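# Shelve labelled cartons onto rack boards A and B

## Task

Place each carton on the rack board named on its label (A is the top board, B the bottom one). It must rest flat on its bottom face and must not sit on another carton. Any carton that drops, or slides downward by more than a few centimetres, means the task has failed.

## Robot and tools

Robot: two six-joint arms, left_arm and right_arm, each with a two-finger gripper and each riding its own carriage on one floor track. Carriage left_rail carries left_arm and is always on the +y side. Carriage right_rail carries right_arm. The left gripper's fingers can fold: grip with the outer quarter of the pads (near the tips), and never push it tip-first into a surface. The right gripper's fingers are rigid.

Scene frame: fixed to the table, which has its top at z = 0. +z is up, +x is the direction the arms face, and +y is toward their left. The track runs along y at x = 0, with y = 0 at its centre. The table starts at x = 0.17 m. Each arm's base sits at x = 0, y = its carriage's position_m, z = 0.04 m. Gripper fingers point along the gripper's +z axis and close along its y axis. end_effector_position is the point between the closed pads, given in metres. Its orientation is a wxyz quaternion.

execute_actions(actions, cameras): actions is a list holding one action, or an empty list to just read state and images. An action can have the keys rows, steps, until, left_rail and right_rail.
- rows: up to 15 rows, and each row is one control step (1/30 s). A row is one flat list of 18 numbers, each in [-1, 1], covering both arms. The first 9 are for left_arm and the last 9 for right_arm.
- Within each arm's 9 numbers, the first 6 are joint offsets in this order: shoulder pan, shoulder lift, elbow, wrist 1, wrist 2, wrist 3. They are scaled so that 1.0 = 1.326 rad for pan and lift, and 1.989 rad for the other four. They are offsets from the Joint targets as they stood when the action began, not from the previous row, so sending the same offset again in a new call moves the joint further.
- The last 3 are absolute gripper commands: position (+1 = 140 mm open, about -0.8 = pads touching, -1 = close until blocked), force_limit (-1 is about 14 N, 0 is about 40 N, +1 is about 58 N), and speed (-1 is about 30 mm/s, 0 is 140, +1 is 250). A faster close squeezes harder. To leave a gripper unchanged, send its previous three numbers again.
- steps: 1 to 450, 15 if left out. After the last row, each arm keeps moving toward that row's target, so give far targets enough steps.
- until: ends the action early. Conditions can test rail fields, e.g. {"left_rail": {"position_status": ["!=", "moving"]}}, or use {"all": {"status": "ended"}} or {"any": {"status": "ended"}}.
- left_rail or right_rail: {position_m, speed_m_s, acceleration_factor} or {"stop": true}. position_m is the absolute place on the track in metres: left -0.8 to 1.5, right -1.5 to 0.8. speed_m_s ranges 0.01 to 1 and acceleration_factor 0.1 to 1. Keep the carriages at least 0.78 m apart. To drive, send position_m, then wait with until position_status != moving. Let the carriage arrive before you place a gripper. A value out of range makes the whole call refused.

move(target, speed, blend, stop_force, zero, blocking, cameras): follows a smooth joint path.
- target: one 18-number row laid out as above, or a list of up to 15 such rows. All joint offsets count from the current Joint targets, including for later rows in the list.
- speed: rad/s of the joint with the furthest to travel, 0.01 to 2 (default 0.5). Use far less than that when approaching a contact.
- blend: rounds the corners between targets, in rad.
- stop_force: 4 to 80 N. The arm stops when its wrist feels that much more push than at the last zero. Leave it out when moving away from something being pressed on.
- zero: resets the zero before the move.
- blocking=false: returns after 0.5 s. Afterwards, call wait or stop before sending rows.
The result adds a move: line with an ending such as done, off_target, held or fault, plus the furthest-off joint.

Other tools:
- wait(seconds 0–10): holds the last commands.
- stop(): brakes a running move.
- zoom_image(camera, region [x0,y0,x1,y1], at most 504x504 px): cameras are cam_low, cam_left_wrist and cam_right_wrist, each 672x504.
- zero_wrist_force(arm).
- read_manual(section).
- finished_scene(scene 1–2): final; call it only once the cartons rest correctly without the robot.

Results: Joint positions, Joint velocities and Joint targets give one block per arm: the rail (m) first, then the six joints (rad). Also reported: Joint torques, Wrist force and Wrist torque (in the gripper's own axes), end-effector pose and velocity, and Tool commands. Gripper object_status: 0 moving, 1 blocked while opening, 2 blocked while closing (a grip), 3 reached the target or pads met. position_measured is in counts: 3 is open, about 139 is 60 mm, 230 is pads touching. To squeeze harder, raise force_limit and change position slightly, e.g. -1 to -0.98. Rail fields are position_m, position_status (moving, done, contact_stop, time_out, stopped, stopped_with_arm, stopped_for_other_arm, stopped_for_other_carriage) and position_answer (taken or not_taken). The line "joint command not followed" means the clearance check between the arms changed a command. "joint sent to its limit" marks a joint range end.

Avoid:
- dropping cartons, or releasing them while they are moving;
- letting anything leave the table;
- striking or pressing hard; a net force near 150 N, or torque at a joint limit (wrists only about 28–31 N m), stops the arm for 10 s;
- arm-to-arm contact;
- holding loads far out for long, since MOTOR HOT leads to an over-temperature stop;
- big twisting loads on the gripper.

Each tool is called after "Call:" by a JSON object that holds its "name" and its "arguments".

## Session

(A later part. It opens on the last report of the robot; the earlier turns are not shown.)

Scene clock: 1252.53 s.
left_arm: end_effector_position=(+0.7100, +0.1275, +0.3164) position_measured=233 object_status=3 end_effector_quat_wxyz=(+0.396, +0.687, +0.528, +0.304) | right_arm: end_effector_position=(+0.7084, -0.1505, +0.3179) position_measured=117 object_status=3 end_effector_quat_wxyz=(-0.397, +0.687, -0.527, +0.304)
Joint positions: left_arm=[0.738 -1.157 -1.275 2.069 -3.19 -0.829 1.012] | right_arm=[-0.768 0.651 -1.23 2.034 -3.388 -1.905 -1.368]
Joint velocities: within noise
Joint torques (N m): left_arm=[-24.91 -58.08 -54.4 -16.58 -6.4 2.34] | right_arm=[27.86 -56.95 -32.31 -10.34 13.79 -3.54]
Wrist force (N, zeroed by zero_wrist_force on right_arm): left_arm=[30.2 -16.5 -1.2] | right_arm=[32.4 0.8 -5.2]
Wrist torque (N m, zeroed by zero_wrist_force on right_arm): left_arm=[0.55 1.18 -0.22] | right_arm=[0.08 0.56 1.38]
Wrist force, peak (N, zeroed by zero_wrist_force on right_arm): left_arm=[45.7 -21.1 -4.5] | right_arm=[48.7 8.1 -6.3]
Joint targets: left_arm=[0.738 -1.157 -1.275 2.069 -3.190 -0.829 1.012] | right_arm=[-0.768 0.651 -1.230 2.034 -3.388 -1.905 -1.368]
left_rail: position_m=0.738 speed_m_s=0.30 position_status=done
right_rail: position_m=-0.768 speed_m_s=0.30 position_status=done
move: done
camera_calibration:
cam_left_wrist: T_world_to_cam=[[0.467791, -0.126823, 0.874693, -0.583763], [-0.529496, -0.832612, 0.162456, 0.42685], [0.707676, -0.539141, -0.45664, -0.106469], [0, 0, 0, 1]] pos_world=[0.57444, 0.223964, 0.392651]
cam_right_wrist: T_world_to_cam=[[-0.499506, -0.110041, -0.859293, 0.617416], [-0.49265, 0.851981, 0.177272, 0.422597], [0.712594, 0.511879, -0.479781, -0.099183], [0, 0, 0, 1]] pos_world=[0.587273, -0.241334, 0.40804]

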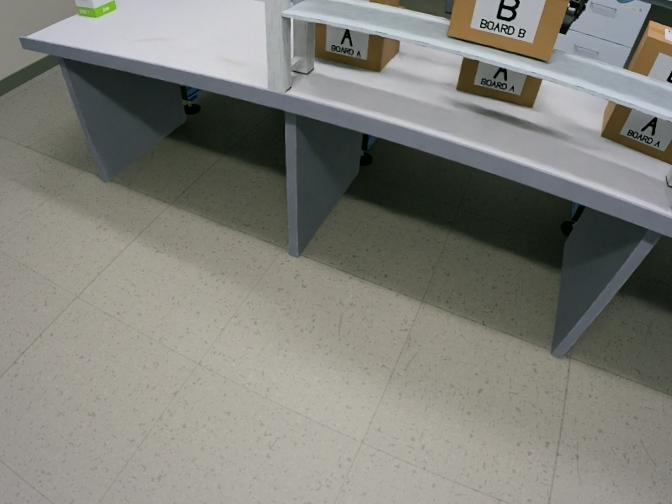

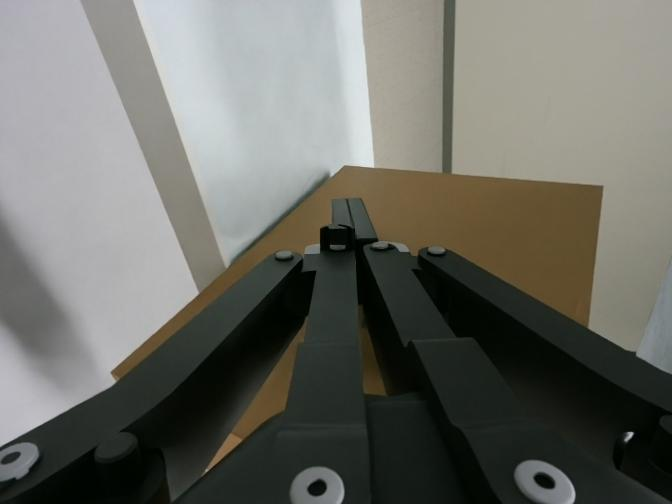

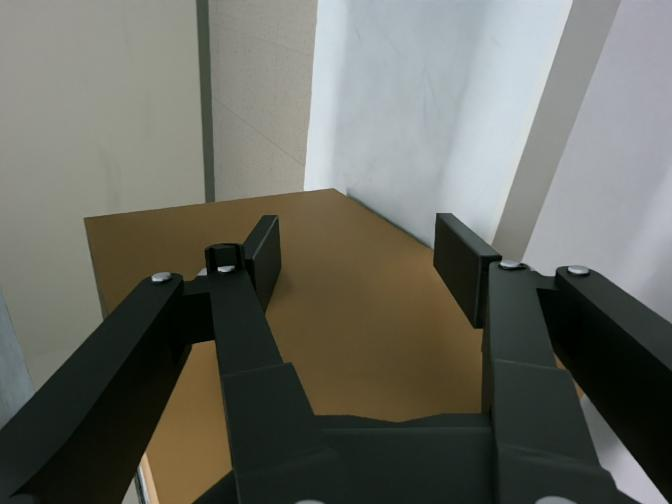

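Call:
{"name": "move", "arguments": {"target": [0.04049,0.03156,-0.02774,-0.00909,-0.0202,0.02397,-1,0,0,-0.02585,0.02637,-0.02651,0.00607,0.01469,-0.00948,0.1,1,0], "speed": 0.04}}

Scene clock: 1270.63 s.
left_arm: end_effector_position=(+0.7501, +0.1270, +0.3163) position_measured=233 object_status=3 end_effector_quat_wxyz=(+0.396, +0.687, +0.528, +0.304) | right_arm: end_effector_position=(+0.7483, -0.1498, +0.3177) position_measured=117 object_status=3 end_effector_quat_wxyz=(-0.397, +0.687, -0.527, +0.304)
Joint positions: left_arm=[0.738 -1.103 -1.233 2.014 -3.208 -0.869 1.059] | right_arm=[-0.768 0.616 -1.195 1.982 -3.376 -1.876 -1.387]
Joint velocities: within noise
Joint torques (N m): left_arm=[-14.58 -63.44 -80.83 -18.46 -11.4 2.44] | right_arm=[11.22 -65.08 -52.11 -2.5 19.6 -4.56]
Wrist force (N, zeroed by zero_wrist_force on right_arm): left_arm=[36.4 -18.8 -2.0] | right_arm=[39.2 7.5 -5.1]
Wrist torque (N m, zeroed by zero_wrist_force on right_arm): left_arm=[0.64 1.45 -0.21] | right_arm=[0.06 0.57 1.54]
Wrist force, peak (N, zeroed by zero_wrist_force on right_arm): left_arm=[38.1 -19.3 -2.9] | right_arm=[40.9 6.8 -6.2]
Joint targets: left_arm=[0.738 -1.103 -1.233 2.014 -3.208 -0.869 1.059] | right_arm=[-0.768 0.616 -1.195 1.981 -3.376 -1.876 -1.387]
left_rail: position_m=0.738 speed_m_s=0.30 position_status=done
right_rail: position_m=-0.768 speed_m_s=0.30 position_status=done
move: done
camera_calibration:
cam_left_wrist: T_world_to_cam=[[0.46795, -0.126892, 0.874598, -0.602491], [-0.529536, -0.832571, 0.162532, 0.447656], [0.707541, -0.539188, -0.456795, -0.134989], [0, 0, 0, 1]] pos_world=[0.614496, 0.22347, 0.392517]
cam_right_wrist: T_world_to_cam=[[-0.49977, -0.110036, -0.85914, 0.637445], [-0.492574, 0.851995, 0.177414, 0.441647], [0.712461, 0.511856, -0.480002, -0.127828], [0, 0, 0, 1]] pos_world=[0.627192, -0.24071, 0.407943]

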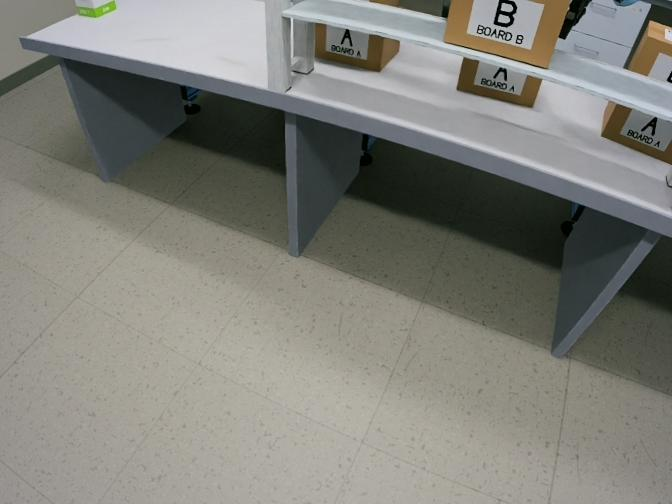

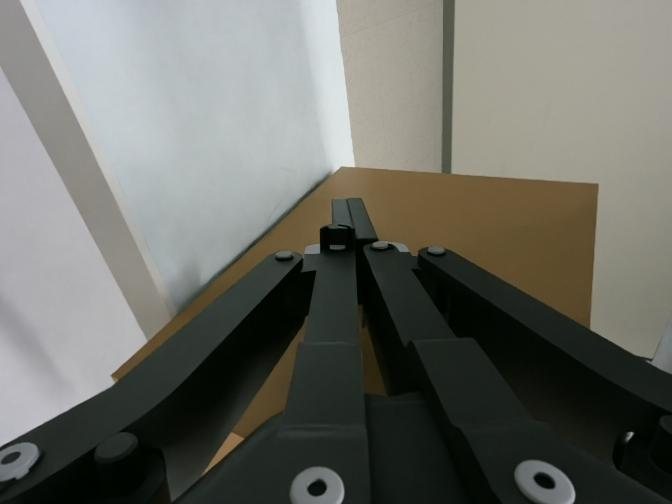

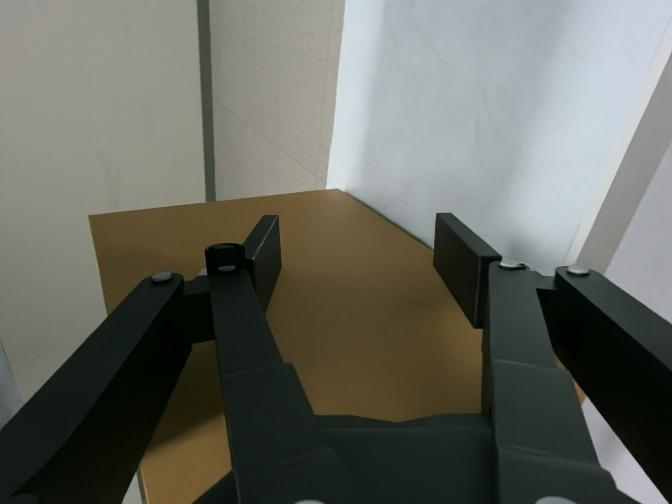

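Call:
{"name": "zoom_image", "arguments": {"camera": "cam_low", "region": [420, 0, 620, 140]}}

Scaled by 2.520.

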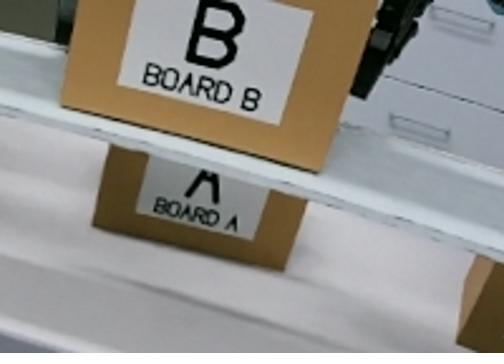

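Call:
{"name": "execute_actions", "arguments": {"actions": [{"left_rail":{"position_m":0.7585,"speed_m_s":0.03,"acceleration_factor":0.1},"right_rail":{"position_m":-0.788,"speed_m_s":0.03,"acceleration_factor":0.1},"steps":90,"until":{"all":{"status":"ended"}}}]}}

Scene clock: 1286.50 s.
left_arm: end_effector_position=(+0.7502, +0.1469, +0.3163) position_measured=233 object_status=3 end_effector_quat_wxyz=(+0.396, +0.687, +0.528, +0.304) | right_arm: end_effector_position=(+0.7484, -0.1698, +0.3177) position_measured=117 object_status=3 end_effector_quat_wxyz=(-0.397, +0.687, -0.527, +0.304)
Joint positions: left_arm=[0.758 -1.103 -1.233 2.014 -3.208 -0.869 1.059] | right_arm=[-0.788 0.616 -1.195 1.981 -3.376 -1.876 -1.387]
Joint velocities: within noise
Joint torques (N m): left_arm=[-11.04 -63.03 -29.78 -0.88 4.02 2.9] | right_arm=[-2.15 -81.72 -26.23 -3.28 -3.76 1.01]
Wrist force (N, zeroed by zero_wrist_force on right_arm): left_arm=[0.1 0.0 -0.4] | right_arm=[8.6 1.6 -3.8]
Wrist torque (N m, zeroed by zero_wrist_force on right_arm): left_arm=[0.11 0.05 -0.27] | right_arm=[0.34 -1.89 0.04]
Wrist force, peak (N, zeroed by zero_wrist_force on right_arm): left_arm=[36.9 -19.2 -2.2] | right_arm=[39.6 7.3 -5.4]
Joint targets: left_arm=[0.759 -1.103 -1.233 2.014 -3.208 -0.869 1.059] | right_arm=[-0.788 0.616 -1.195 1.981 -3.376 -1.876 -1.387]
Tool commands: left_gripper/position=-1.0 left_gripper/force_limit=+0.0 left_gripper/speed=+0.0 right_gripper/position=+0.1 right_gripper/force_limit=+1.0 right_gripper/speed=+0.0
left_rail: position_m=0.758 position_m_goal=0.759 speed_m_s=0.03 position_status=done
right_rail: position_m=-0.788 speed_m_s=0.03 position_status=done
camera_calibration:
cam_left_wrist: T_world_to_cam=[[0.467946, -0.126912, 0.874597, -0.600013], [-0.529551, -0.832564, 0.162519, 0.464384], [0.707533, -0.539194, -0.456801, -0.124316], [0, 0, 0, 1]] pos_world=[0.614646, 0.243451, 0.39251]
cam_right_wrist: T_world_to_cam=[[-0.499784, -0.110065, -0.859128, 0.635296], [-0.49259, 0.851987, 0.177406, 0.458747], [0.71244, 0.511862, -0.480027, -0.117697], [0, 0, 0, 1]] pos_world=[0.627337, -0.260678, 0.407919]

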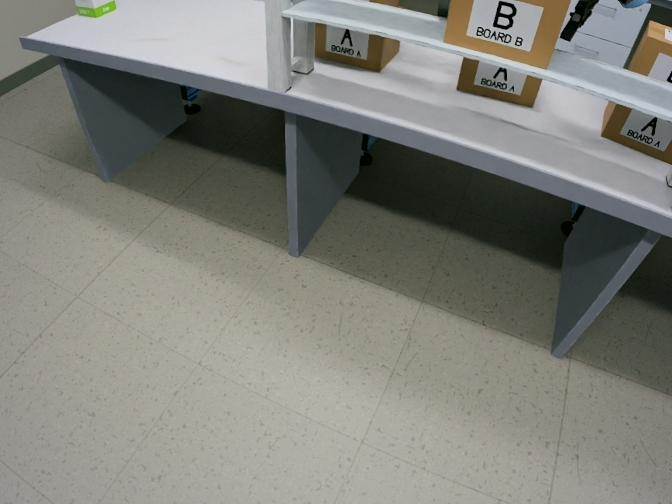

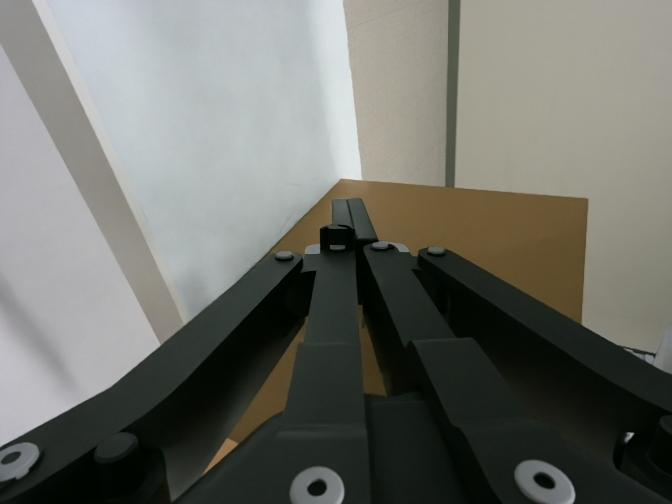

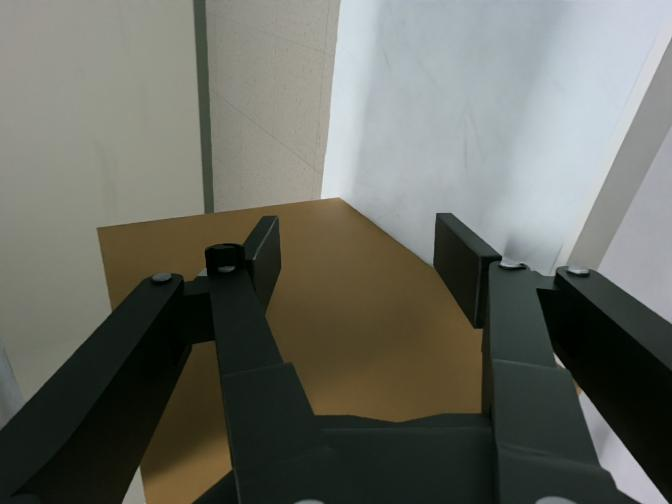

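Call:
{"name": "move", "arguments": {"target": [[-0.08361,-0.06486,0.05189,0.02612,0.041,-0.05142,-1,0,0,0.05481,-0.05372,0.04985,-0.00731,-0.03101,0.02047,0.1,1,0],[-0.17777,-0.13128,0.09604,0.07657,0.0834,-0.11982,-1,0,0,0.11975,-0.10337,0.09237,-0.00672,-0.06736,0.04605,0.1,1,0],[-0.30882,-0.30821,0.11048,0.27455,0.1323,-0.23804,-1,0,0,0.20232,-0.20467,0.13783,0.03188,-0.11267,0.0808,0.1,1,0]], "speed": [0.12,0.15,0.3], "blend": [0.02,0.03,0]}}

Call:
{"name": "execute_actions", "arguments": {"actions": [{"left_rail":{"position_m":1.233,"speed_m_s":0.25,"acceleration_factor":0.5},"right_rail":{"position_m":-0.289,"speed_m_s":0.25,"acceleration_factor":0.5},"steps":150,"until":{"all":{"status":"ended"}}}]}}

Scene clock: 1382.20 s.
left_arm: end_effector_position=(+0.4900, +0.1569, +0.3998) position_measured=233 object_status=3 end_effector_quat_wxyz=(+0.396, +0.687, +0.527, +0.305) | right_arm: end_effector_position=(+0.4898, -0.1866, +0.3516) position_measured=117 object_status=3 end_effector_quat_wxyz=(-0.396, +0.687, -0.527, +0.304)
Joint positions: left_arm=[0.759 -1.513 -1.641 2.234 -2.662 -0.606 0.586] | right_arm=[-0.788 0.885 -1.466 2.255 -3.313 -2.1 -1.226]
Joint velocities: within noise
Joint torques (N m): left_arm=[-13.84 -56.56 -35.58 -1.03 5.63 -2.67] | right_arm=[11.41 -58.99 -24.66 -0.91 -4.33 2.89]
Wrist force (N, zeroed by zero_wrist_force on right_arm): left_arm=[0.2 0.0 -0.6] | right_arm=[8.1 2.2 -4.1]
Wrist torque (N m, zeroed by zero_wrist_force on right_arm): left_arm=[0.10 0.01 -0.27] | right_arm=[0.51 -1.79 0.04]
Wrist force, peak (N, zeroed by zero_wrist_force on right_arm): left_arm=[0.1 0.0 -1.4] | right_arm=[9.3 1.5 -4.2]
Joint targets: left_arm=[0.759 -1.513 -1.641 2.234 -2.662 -0.606 0.586] | right_arm=[-0.788 0.885 -1.466 2.255 -3.312 -2.100 -1.226]
left_rail: position_m=0.759 speed_m_s=0.03 position_status=done
right_rail: position_m=-0.788 speed_m_s=0.03 position_status=done
move: done
camera_calibration:
cam_left_wrist: T_world_to_cam=[[0.466899, -0.128227, 0.874965, -0.549471], [-0.530623, -0.832138, 0.1612, 0.322281], [0.707421, -0.539541, -0.456565, 0.10336], [0, 0, 0, 1]] pos_world=[0.354438, 0.253492, 0.476006]
cam_right_wrist: T_world_to_cam=[[-0.499546, -0.111117, -0.859131, 0.53302], [-0.493095, 0.851876, 0.176535, 0.340201], [0.712257, 0.511821, -0.480343, 0.0916643], [0, 0, 0, 1]] pos_world=[0.368731, -0.277497, 0.441907]

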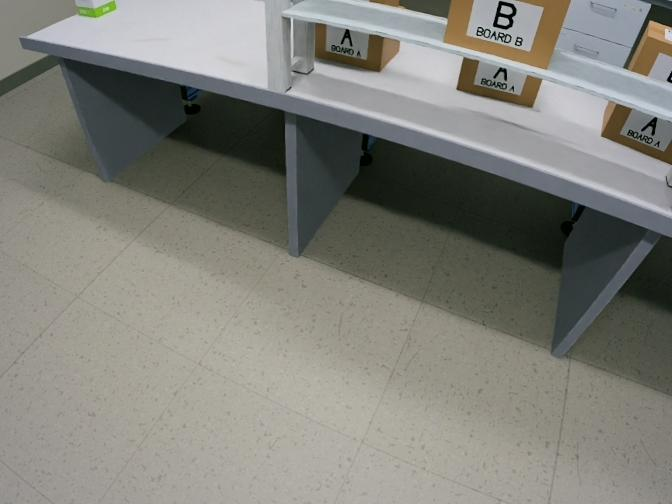

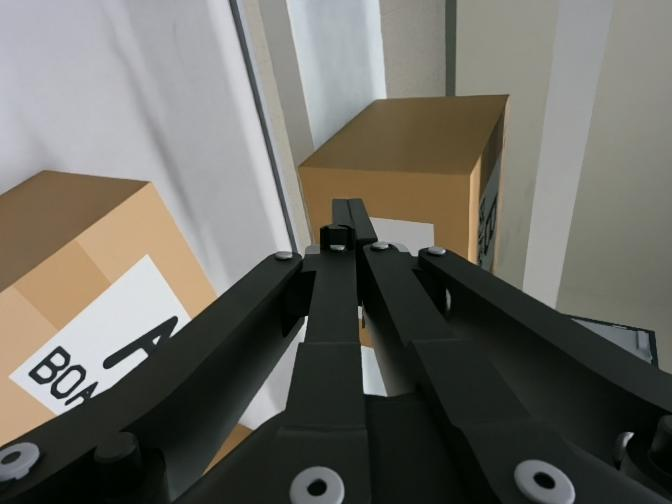

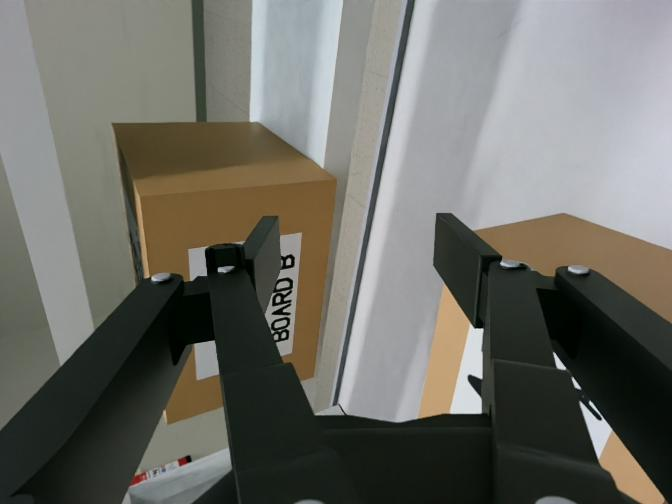

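Scene clock: 1385.20 s.
left_arm: end_effector_position=(+0.4899, +0.6314, +0.3999) position_measured=233 object_status=3 end_effector_quat_wxyz=(+0.397, +0.687, +0.527, +0.305) | right_arm: end_effector_position=(+0.4897, +0.3123, +0.3517) position_measured=117 object_status=3 end_effector_quat_wxyz=(-0.397, +0.687, -0.527, +0.304) end_effector_velocity=(+0.001, +0.000, -0.001) end_effector_angular_velocity=(+0.000, +0.001, -0.001)
Joint positions: left_arm=[1.233 -1.513 -1.641 2.234 -2.662 -0.606 0.586] | right_arm=[-0.289 0.885 -1.466 2.255 -3.312 -2.1 -1.226]
Joint velocities: left_arm=[within noise] | right_arm=[0.001 -0.001 0.001 0 0 0.001 0.001]
Joint torques (N m): left_arm=[-6.06 -43.26 -41.52 -1.3 3.35 -2.92] | right_arm=[8.99 -42.09 -39.37 -1.56 -0.57 2.58]
Wrist force (N, zeroed by zero_wrist_force on right_arm): left_arm=[0.4 -0.3 -0.3] | right_arm=[7.9 2.4 -4.0]
Wrist torque (N m, zeroed by zero_wrist_force on right_arm): left_arm=[0.05 -0.04 -0.26] | right_arm=[0.54 -1.73 0.04]
Wrist force, peak (N, zeroed by zero_wrist_force on right_arm): left_arm=[0.8 -0.1 -0.9] | right_arm=[9.5 2.5 -4.4]
Joint targets: left_arm=[1.233 -1.513 -1.641 2.234 -2.662 -0.606 0.586] | right_arm=[-0.289 0.885 -1.466 2.255 -3.312 -2.100 -1.226]
Tool commands: left_gripper/position=-1.0 left_gripper/force_limit=+0.0 left_gripper/speed=+0.0 right_gripper/position=+0.1 right_gripper/force_limit=+1.0 right_gripper/speed=+0.0
left_rail: position_m=1.233 speed_m_s=0.25 position_status=done
right_rail: position_m=-0.289 speed_m_s=0.25 position_status=done
camera_calibration:
cam_left_wrist: T_world_to_cam=[[0.466882, -0.128206, 0.874977, -0.488664], [-0.530633, -0.832129, 0.161215, 0.717085], [0.707425, -0.539559, -0.456537, 0.359431], [0, 0, 0, 1]] pos_world=[0.354387, 0.727992, 0.476058]
cam_right_wrist: T_world_to_cam=[[-0.499527, -0.111105, -0.859144, 0.588451], [-0.493101, 0.851872, 0.176536, -0.084856], [0.712267, 0.511829, -0.480319, -0.16366], [0, 0, 0, 1]] pos_world=[0.368675, 0.221433, 0.441935]

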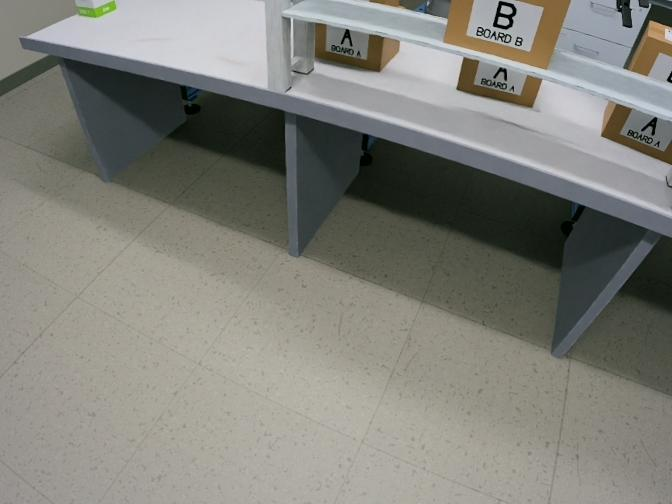

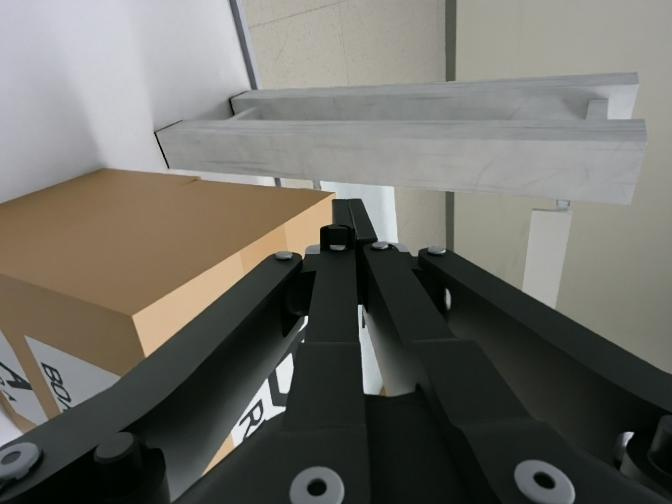

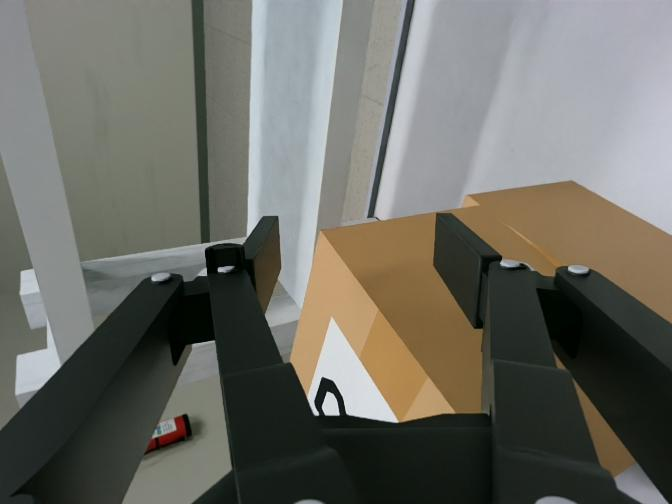

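Call:
{"name": "move", "arguments": {"target": [0,0.19035,0.06614,-0.19305,0,0,-1,0,0,0,0.14948,0.03202,-0.13167,0,0,0.1,1,0], "speed": 0.15, "stop_force": 25}}

Call:
{"name": "zero_wrist_force", "arguments": {"arm": "right_arm"}}

Call:
{"name": "move", "arguments": {"target": [-0.0008,0.0297,-0.0261,0.0072,0.0003,-0.0009,-1,0,0,0.0301,0.0266,-0.0305,0.0203,-0.0161,0.014,0.1,1,0], "speed": 0.03, "stop_force": 10}}

Scene clock: 1405.87 s.
left_arm: end_effector_position=(+0.4899, +0.6315, +0.2369) position_measured=233 object_status=3 end_effector_quat_wxyz=(+0.397, +0.687, +0.527, +0.305) | right_arm: end_effector_position=(+0.4897, +0.3123, +0.2367) position_measured=117 object_status=3 end_effector_quat_wxyz=(-0.396, +0.687, -0.527, +0.304)
Joint positions: left_arm=[1.233 -1.513 -1.389 2.365 -3.046 -0.606 0.586] | right_arm=[-0.289 0.885 -1.268 2.319 -3.574 -2.1 -1.226]
Joint velocities: within noise
Joint torques (N m): left_arm=[6.51 -29.02 -22.29 -8.47 -0.28 -2.28] | right_arm=[-0.6 -44.82 -18.37 -10.01 2.14 2.63]
Wrist force (N, zeroed by zero_wrist_force on right_arm): left_arm=[0.0 -0.5 -0.5] | right_arm=[8.0 1.9 -3.4]
Wrist torque (N m, zeroed by zero_wrist_force on right_arm): left_arm=[-0.01 0.03 -0.26] | right_arm=[0.43 -1.76 0.00]
Wrist force, peak (N, zeroed by zero_wrist_force on right_arm): left_arm=[0.0 0.5 -0.9] | right_arm=[8.2 2.0 -4.6]
Joint targets: left_arm=[1.233 -1.513 -1.389 2.365 -3.046 -0.606 0.586] | right_arm=[-0.289 0.885 -1.268 2.319 -3.574 -2.100 -1.226]
left_rail: position_m=1.233 speed_m_s=0.25 position_status=done
right_rail: position_m=-0.289 speed_m_s=0.25 position_status=done
move: done
camera_calibration:
cam_left_wrist: T_world_to_cam=[[0.466886, -0.128194, 0.874976, -0.346071], [-0.530634, -0.832125, 0.16123, 0.743393], [0.707421, -0.539568, -0.456532, 0.285065], [0, 0, 0, 1]] pos_world=[0.354384, 0.728044, 0.313088]
cam_right_wrist: T_world_to_cam=[[-0.499542, -0.11112, -0.859133, 0.489724], [-0.493106, 0.85187, 0.176535, -0.0646157], [0.712253, 0.51183, -0.480338, -0.218863], [0, 0, 0, 1]] pos_world=[0.368661, 0.221483, 0.327017]

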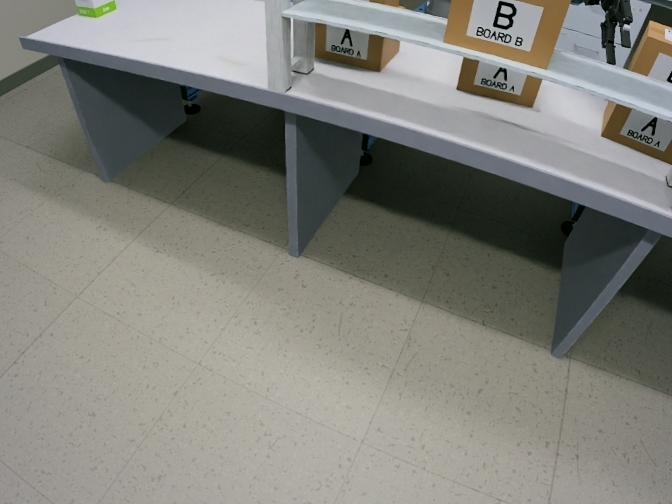

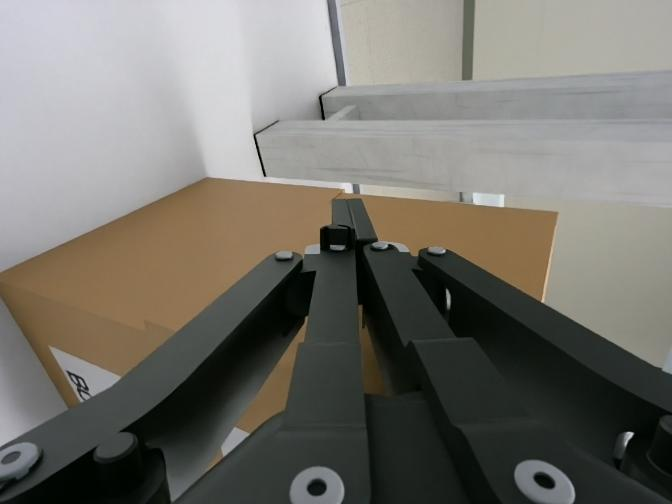

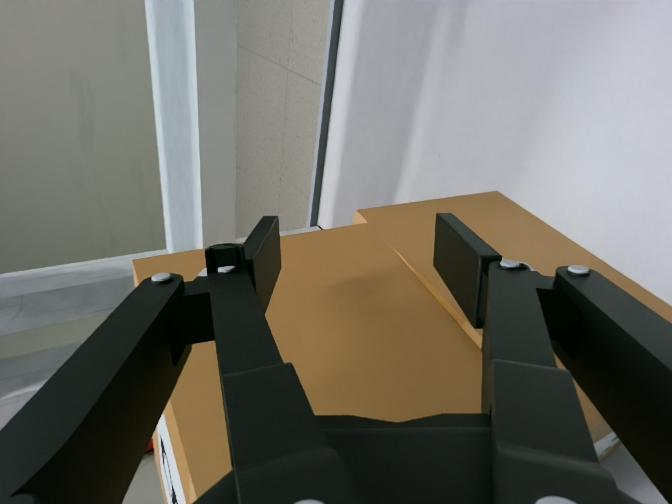

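Wrist force sensor zeroed.

Scene clock: 1408.53 s.
left_arm: end_effector_position=(+0.4905, +0.6155, +0.2365) position_measured=233 object_status=3 end_effector_quat_wxyz=(+0.396, +0.687, +0.527, +0.305) | right_arm: end_effector_position=(+0.4896, +0.3377, +0.2362) position_measured=117 object_status=3 end_effector_quat_wxyz=(-0.396, +0.687, -0.527, +0.304)
Joint positions: left_arm=[1.233 -1.513 -1.368 2.337 -3.038 -0.605 0.585] | right_arm=[-0.289 0.913 -1.243 2.275 -3.545 -2.123 -1.206]
Joint velocities: within noise
Joint torques (N m): left_arm=[4.71 -72.12 -28.07 -8.2 -1.58 1.78] | right_arm=[-10.61 -73.55 -21.89 -11.23 4.26 -0.68]
Wrist force (N, zeroed by zero_wrist_force on right_arm): left_arm=[7.5 -0.6 -3.5] | right_arm=[7.0 2.6 0.5]
Wrist torque (N m, zeroed by zero_wrist_force on right_arm): left_arm=[0.02 0.27 -0.30] | right_arm=[-0.10 0.14 0.32]
Wrist force, peak (N, zeroed by zero_wrist_force on right_arm): left_arm=[10.4 0.5 -6.5] | right_arm=[13.1 4.4 -0.3]
Joint targets: left_arm=[1.233 -1.513 -1.368 2.337 -3.038 -0.605 0.585] | right_arm=[-0.289 0.913 -1.243 2.275 -3.545 -2.123 -1.206]
left_rail: position_m=1.233 speed_m_s=0.25 position_status=done
right_rail: position_m=-0.289 speed_m_s=0.25 position_status=done
move: contact (left_arm, right_arm); left_arm: the elbow is farthest, 0.024 rad from its target; right_arm: the elbow is farthest, 0.017 rad from its target
camera_calibration:
cam_left_wrist: T_world_to_cam=[[0.466856, -0.128317, 0.874974, -0.347953], [-0.530585, -0.83219, 0.161059, 0.730547], [0.707478, -0.539439, -0.456596, 0.275723], [0, 0, 0, 1]] pos_world=[0.354994, 0.712041, 0.312683]
cam_right_wrist: T_world_to_cam=[[-0.500134, -0.11117, -0.858783, 0.492276], [-0.492943, 0.85191, 0.176798, -0.0863297], [0.711951, 0.511753, -0.480869, -0.23174], [0, 0, 0, 1]] pos_world=[0.368636, 0.246865, 0.326585]

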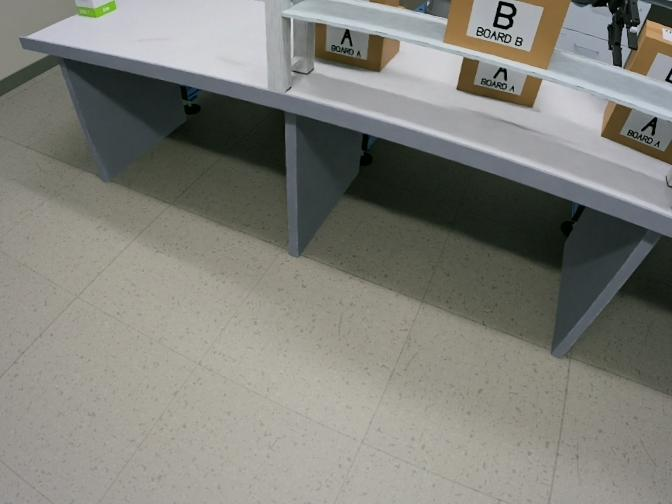

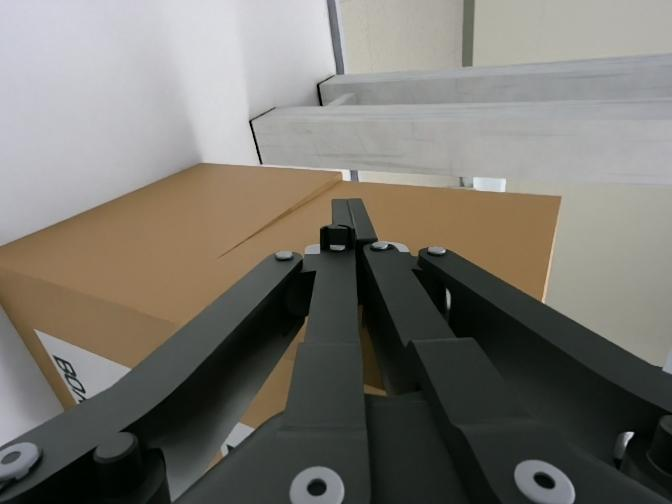

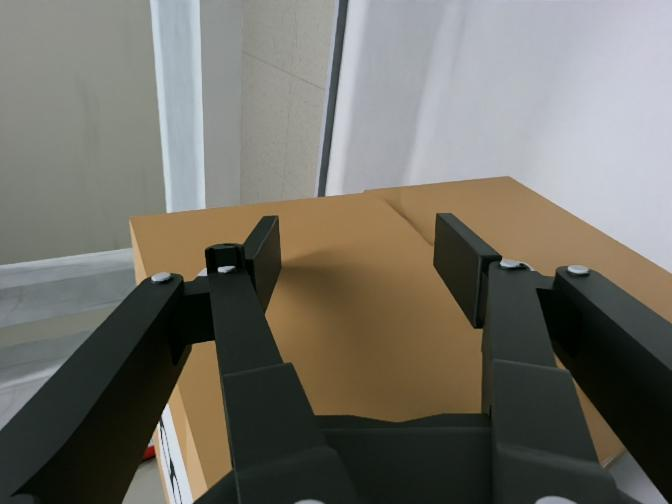

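Call:
{"name": "move", "arguments": {"target": [0.0008,-0.0158,0.0142,-0.0043,-0.0003,0.0008,-1,0,0,-0.0217,-0.0188,0.022,-0.0146,0.0116,-0.0101,0.1,1,0], "speed": 0.05, "cameras": []}}

Call:
{"name": "execute_actions", "arguments": {"actions": [{"left_rail":{"position_m":1.218,"speed_m_s":0.05,"acceleration_factor":0.2},"right_rail":{"position_m":-0.265,"speed_m_s":0.05,"acceleration_factor":0.2},"steps":90,"until":{"all":{"status":"ended"}}}], "cameras": []}}

Call:
{"name": "move", "arguments": {"target": [-0.0002,0.0069,-0.0061,0.0017,0.0001,-0.0002,-1,0,0,0.006,0.0053,-0.0061,0.0041,-0.0032,0.0028,0.1,1,0], "speed": 0.015, "stop_force": 66}}

Scene clock: 1429.63 s.
left_arm: end_effector_position=(+0.4902, +0.6317, +0.2367) position_measured=233 object_status=3 end_effector_quat_wxyz=(+0.396, +0.687, +0.527, +0.305) | right_arm: end_effector_position=(+0.4897, +0.3124, +0.2363) position_measured=117 object_status=3 end_effector_quat_wxyz=(-0.396, +0.687, -0.527, +0.304)
Joint positions: left_arm=[1.233 -1.512 -1.389 2.365 -3.046 -0.606 0.587] | right_arm=[-0.289 0.885 -1.267 2.319 -3.574 -2.1 -1.226]
Joint velocities: within noise
Joint torques (N m): left_arm=[11.95 -68.57 -22.08 -8.26 -0.55 2.07] | right_arm=[-17.11 -72.45 -15.9 -10.03 2.62 -2.38]
Wrist force (N, zeroed by zero_wrist_force on right_arm): left_arm=[0.0 -0.4 -0.6] | right_arm=[0.3 -0.9 -0.1]
Wrist torque (N m, zeroed by zero_wrist_force on right_arm): left_arm=[0.02 0.03 -0.26] | right_arm=[-0.19 -0.07 0.00]
Wrist force, peak (N, zeroed by zero_wrist_force on right_arm): left_arm=[7.8 -0.1 -4.1] | right_arm=[7.4 3.2 1.1]
Joint targets: left_arm=[1.233 -1.512 -1.389 2.365 -3.046 -0.606 0.587] | right_arm=[-0.289 0.885 -1.268 2.319 -3.574 -2.100 -1.226]
left_rail: position_m=1.233 speed_m_s=0.25 position_status=done
right_rail: position_m=-0.289 speed_m_s=0.25 position_status=done
move: done
No camera images: "cameras" was empty.

Scene clock: 1430.73 s.
left_arm: end_effector_position=(+0.4902, +0.6169, +0.2367) position_measured=233 object_status=3 end_effector_quat_wxyz=(+0.396, +0.687, +0.527, +0.305) | right_arm: end_effector_position=(+0.4897, +0.3363, +0.2363) position_measured=117 object_status=3 end_effector_quat_wxyz=(-0.396, +0.687, -0.527, +0.304)
Joint positions: left_arm=[1.218 -1.512 -1.389 2.365 -3.046 -0.606 0.587] | right_arm=[-0.265 0.885 -1.268 2.319 -3.574 -2.1 -1.226]
Joint velocities: within noise
Joint torques (N m): left_arm=[6.27 -67.33 -28.32 -7.78 -0.52 1.66] | right_arm=[-9.48 -67.72 -26.43 -9.35 2.62 -2.55]
Wrist force (N, zeroed by zero_wrist_force on right_arm): left_arm=[5.4 -1.4 -3.0] | right_arm=[6.3 3.8 0.6]
Wrist torque (N m, zeroed by zero_wrist_force on right_arm): left_arm=[0.04 0.11 -0.28] | right_arm=[-0.34 0.10 0.20]
Wrist force, peak (N, zeroed by zero_wrist_force on right_arm): left_arm=[5.3 -0.8 -3.9] | right_arm=[6.3 4.1 0.6]
Joint targets: left_arm=[1.218 -1.512 -1.389 2.365 -3.046 -0.606 0.587] | right_arm=[-0.265 0.885 -1.268 2.319 -3.574 -2.100 -1.226]
Tool commands: left_gripper/position=-1.0 left_gripper/force_limit=+0.0 left_gripper/speed=+0.0 right_gripper/position=+0.1 right_gripper/force_limit=+1.0 right_gripper/speed=+0.0
left_rail: position_m=1.218 speed_m_s=0.05 position_status=done
right_rail: position_m=-0.265 speed_m_s=0.05 position_status=done
No camera images: "cameras" was empty.

Scene clock: 1432.63 s.
left_arm: end_effector_position=(+0.4905, +0.6099, +0.2366) position_measured=233 object_status=3 end_effector_quat_wxyz=(+0.396, +0.687, +0.527, +0.305) | right_arm: end_effector_position=(+0.4898, +0.3433, +0.2362) position_measured=117 object_status=3 end_effector_quat_wxyz=(-0.396, +0.687, -0.527, +0.304)
Joint positions: left_arm=[1.218 -1.512 -1.38 2.353 -3.043 -0.606 0.586] | right_arm=[-0.265 0.893 -1.261 2.307 -3.566 -2.107 -1.221]
Joint velocities: within noise
Joint torques (N m): left_arm=[-44.26 -39.93 -98.95 -8.84 -4.77 -1.95] | right_arm=[52.28 -41.1 -54.68 -2.05 13.5 0.47]
Wrist force (N, zeroed by zero_wrist_force on right_arm): left_arm=[67.8 -27.7 -14.2] | right_arm=[71.2 1.4 -11.1]
Wrist torque (N m, zeroed by zero_wrist_force on right_arm): left_arm=[0.87 1.33 -0.21] | right_arm=[0.20 1.32 2.93]
Wrist force, peak (N, zeroed by zero_wrist_force on right_arm): left_arm=[67.6 -28.8 -13.5] | right_arm=[71.5 2.2 -10.5]
Joint targets: left_arm=[1.218 -1.512 -1.380 2.353 -3.043 -0.606 0.586] | right_arm=[-0.265 0.893 -1.261 2.307 -3.566 -2.107 -1.221]
left_rail: position_m=1.218 speed_m_s=0.05 position_status=done
right_rail: position_m=-0.265 speed_m_s=0.05 position_status=done
move: done
camera_calibration:
cam_left_wrist: T_world_to_cam=[[0.466867, -0.128404, 0.874956, -0.34868], [-0.530538, -0.83224, 0.160954, 0.725837], [0.707506, -0.539341, -0.456669, 0.272738], [0, 0, 0, 1]] pos_world=[0.354908, 0.706398, 0.312804]
cam_right_wrist: T_world_to_cam=[[-0.500115, -0.111555, -0.858743, 0.493072], [-0.492914, 0.852013, 0.176383, -0.0909472], [0.711984, 0.511498, -0.481092, -0.234663], [0, 0, 0, 1]] pos_world=[0.36884, 0.252523, 0.32657]

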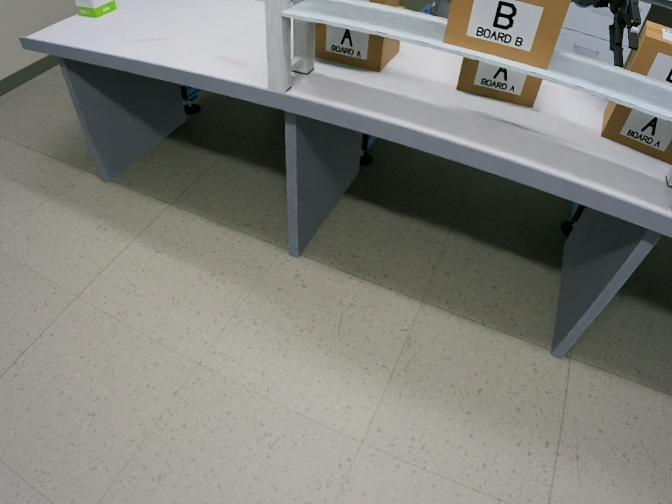

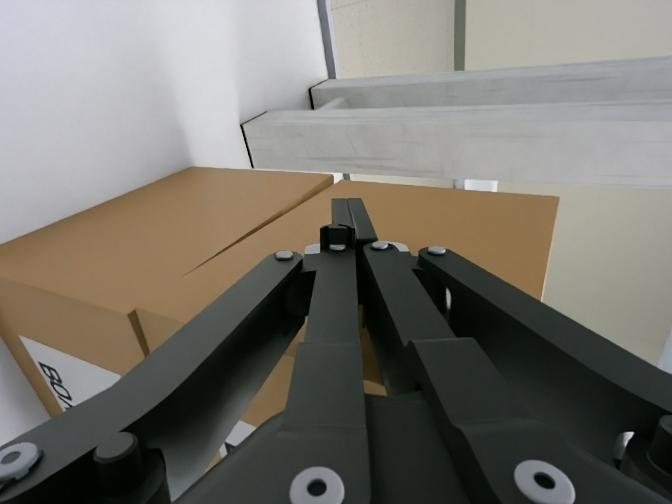

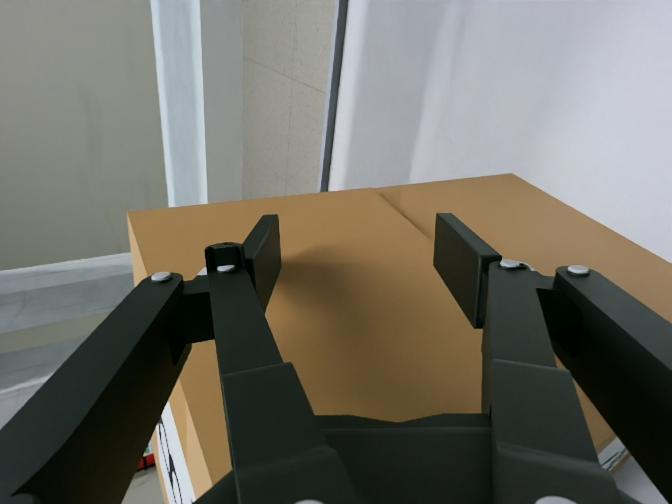

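Call:
{"name": "move", "arguments": {"target": [[0,-0.0406,-0.00861,0.0356,0,0,-1,0,0,0.0001,-0.04093,-0.00593,0.03325,-0.00005,0.00005,0.1,1,0],[0,-0.07813,-0.01859,0.07057,0,0,-1,0,0,0.0002,-0.07941,-0.01331,0.06632,-0.0001,0.0001,0.1,1,0],[0,-0.11256,-0.02993,0.1049,0,0,-1,0,0,0.0003,-0.11546,-0.02214,0.09923,-0.00015,0.00015,0.1,1,0],[0,-0.14391,-0.04263,0.1386,0,0,-1,0,0,0.0004,-0.14908,-0.03242,0.13197,-0.0002,0.0002,0.1,1,0]], "speed": [0.03,0.06,0.06,0.06], "blend": [0.01,0.01,0.01,0]}}

Scene clock: 1453.67 s.
left_arm: end_effector_position=(+0.4905, +0.6095, +0.3529) position_measured=233 object_status=3 end_effector_quat_wxyz=(+0.396, +0.687, +0.527, +0.305) | right_arm: end_effector_position=(+0.4897, +0.3436, +0.3524) position_measured=117 object_status=3 end_effector_quat_wxyz=(-0.396, +0.687, -0.527, +0.304)
Joint positions: left_arm=[1.218 -1.512 -1.57 2.269 -2.768 -0.606 0.586] | right_arm=[-0.265 0.893 -1.458 2.243 -3.304 -2.107 -1.22]
Joint velocities: within noise
Joint torques (N m): left_arm=[-35.11 -65.81 -106.39 -9.45 -4.24 -1.55] | right_arm=[57.02 -51.2 -63.84 -2.15 13.52 -0.05]
Wrist force (N, zeroed by zero_wrist_force on right_arm): left_arm=[72.4 -30.2 -15.6] | right_arm=[78.7 4.2 -9.9]
Wrist torque (N m, zeroed by zero_wrist_force on right_arm): left_arm=[0.48 1.58 -0.11] | right_arm=[0.21 1.58 3.24]
Wrist force, peak (N, zeroed by zero_wrist_force on right_arm): left_arm=[76.4 -32.4 -15.9] | right_arm=[83.4 5.0 -10.2]
Joint targets: left_arm=[1.218 -1.512 -1.570 2.269 -2.767 -0.606 0.586] | right_arm=[-0.265 0.893 -1.458 2.243 -3.304 -2.107 -1.220]
left_rail: position_m=1.218 speed_m_s=0.05 position_status=done
right_rail: position_m=-0.265 speed_m_s=0.05 position_status=done
move: done
camera_calibration:
cam_left_wrist: T_world_to_cam=[[0.466889, -0.128452, 0.874937, -0.450503], [-0.530551, -0.832236, 0.160933, 0.70685], [0.707482, -0.539336, -0.456712, 0.325712], [0, 0, 0, 1]] pos_world=[0.35492, 0.706067, 0.429163]
cam_right_wrist: T_world_to_cam=[[-0.500226, -0.111631, -0.858669, 0.592939], [-0.492934, 0.851997, 0.1764, -0.111793], [0.711892, 0.511507, -0.481218, -0.178689], [0, 0, 0, 1]] pos_world=[0.368705, 0.252839, 0.44287]

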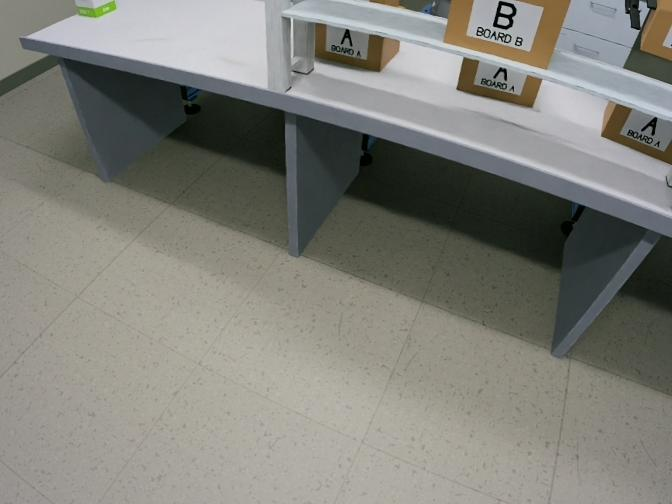

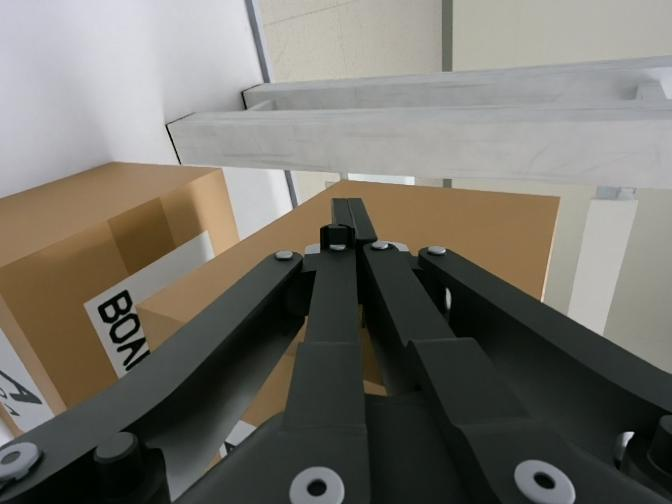

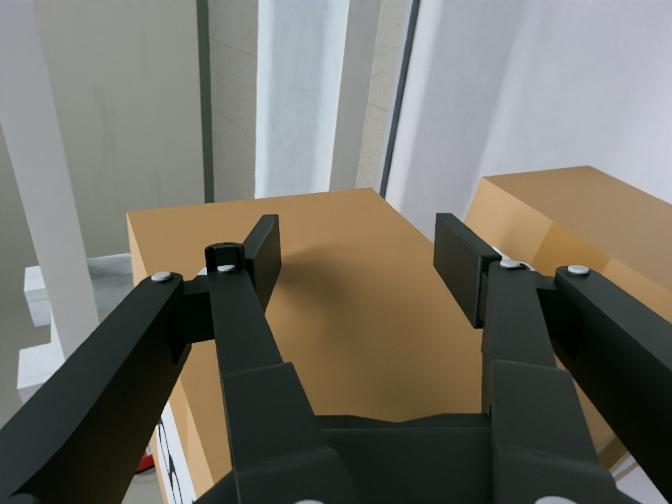

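Call:
{"name": "execute_actions", "arguments": {"actions": [{"left_rail":{"position_m":1.073,"speed_m_s":0.1,"acceleration_factor":0.1},"right_rail":{"position_m":-0.41,"speed_m_s":0.1,"acceleration_factor":0.1},"steps":150,"until":{"all":{"status":"ended"}}}]}}

Scene clock: 1463.07 s.
left_arm: end_effector_position=(+0.4905, +0.4646, +0.3530) position_measured=233 object_status=3 end_effector_quat_wxyz=(+0.396, +0.687, +0.527, +0.305) | right_arm: end_effector_position=(+0.4897, +0.1986, +0.3525) position_measured=117 object_status=3 end_effector_quat_wxyz=(-0.396, +0.687, -0.527, +0.304)
Joint positions: left_arm=[1.073 -1.512 -1.57 2.269 -2.767 -0.606 0.586] | right_arm=[-0.41 0.893 -1.458 2.243 -3.304 -2.107 -1.22]
Joint velocities: within noise
Joint torques (N m): left_arm=[-27.06 -53.03 -97.38 -10.7 -4.19 -1.6] | right_arm=[31.37 -51.73 -54.63 -3.86 13.26 -0.05]
Wrist force (N, zeroed by zero_wrist_force on right_arm): left_arm=[73.5 -30.6 -15.8] | right_arm=[80.0 4.4 -10.2]
Wrist torque (N m, zeroed by zero_wrist_force on right_arm): left_arm=[0.47 1.57 -0.12] | right_arm=[0.25 1.51 3.29]
Wrist force, peak (N, zeroed by zero_wrist_force on right_arm): left_arm=[73.9 -31.0 -16.2] | right_arm=[80.4 5.1 -9.8]
Joint targets: left_arm=[1.073 -1.512 -1.570 2.269 -2.767 -0.606 0.586] | right_arm=[-0.410 0.893 -1.458 2.243 -3.304 -2.107 -1.220]
Tool commands: left_gripper/position=-1.0 left_gripper/force_limit=+0.0 left_gripper/speed=+0.0 right_gripper/position=+0.1 right_gripper/force_limit=+1.0 right_gripper/speed=+0.0
left_rail: position_m=1.073 speed_m_s=0.10 position_status=done
right_rail: position_m=-0.410 speed_m_s=0.10 position_status=done
camera_calibration:
cam_left_wrist: T_world_to_cam=[[0.466889, -0.128445, 0.874938, -0.469192], [-0.530551, -0.832235, 0.160939, 0.586189], [0.707482, -0.53934, -0.456707, 0.24756], [0, 0, 0, 1]] pos_world=[0.354919, 0.561101, 0.429236]
cam_right_wrist: T_world_to_cam=[[-0.500218, -0.11162, -0.858675, 0.576817], [-0.492928, 0.852, 0.176401, 0.0117203], [0.711901, 0.511504, -0.481207, -0.1045], [0, 0, 0, 1]] pos_world=[0.368705, 0.107851, 0.442945]

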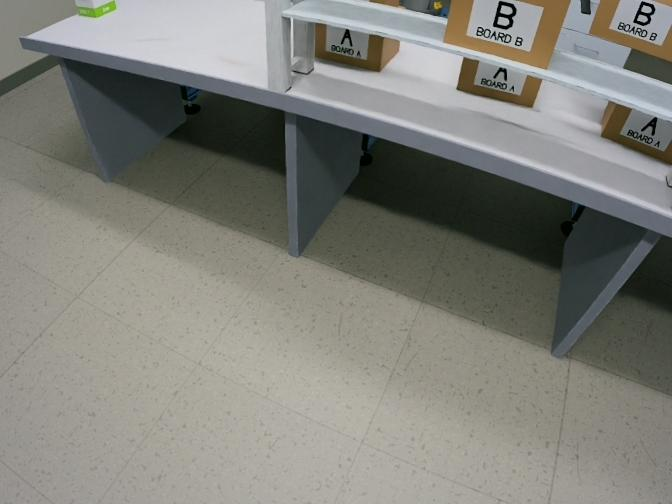

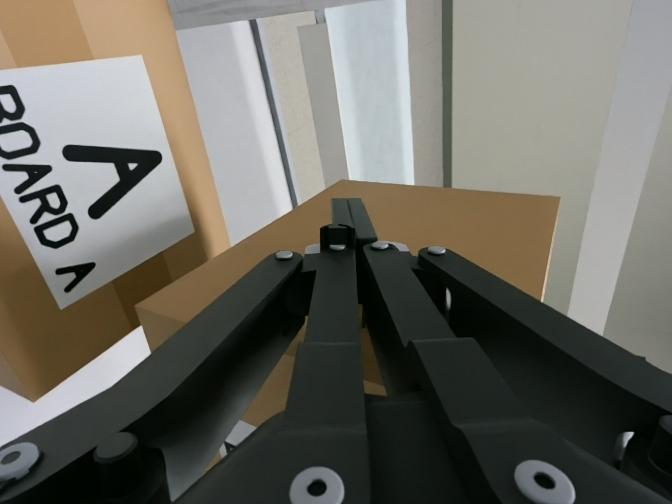

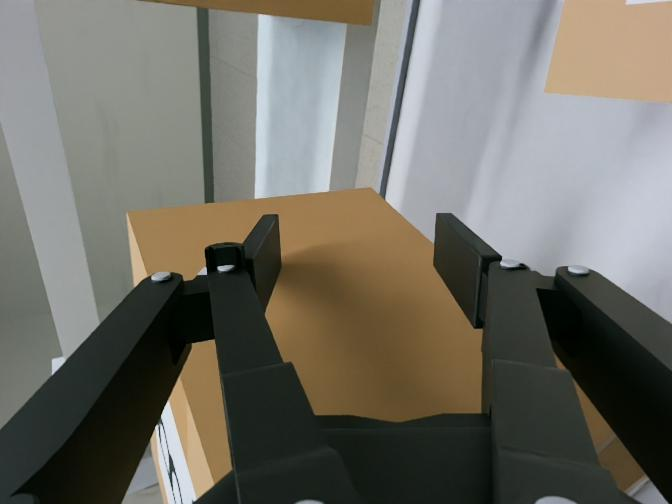

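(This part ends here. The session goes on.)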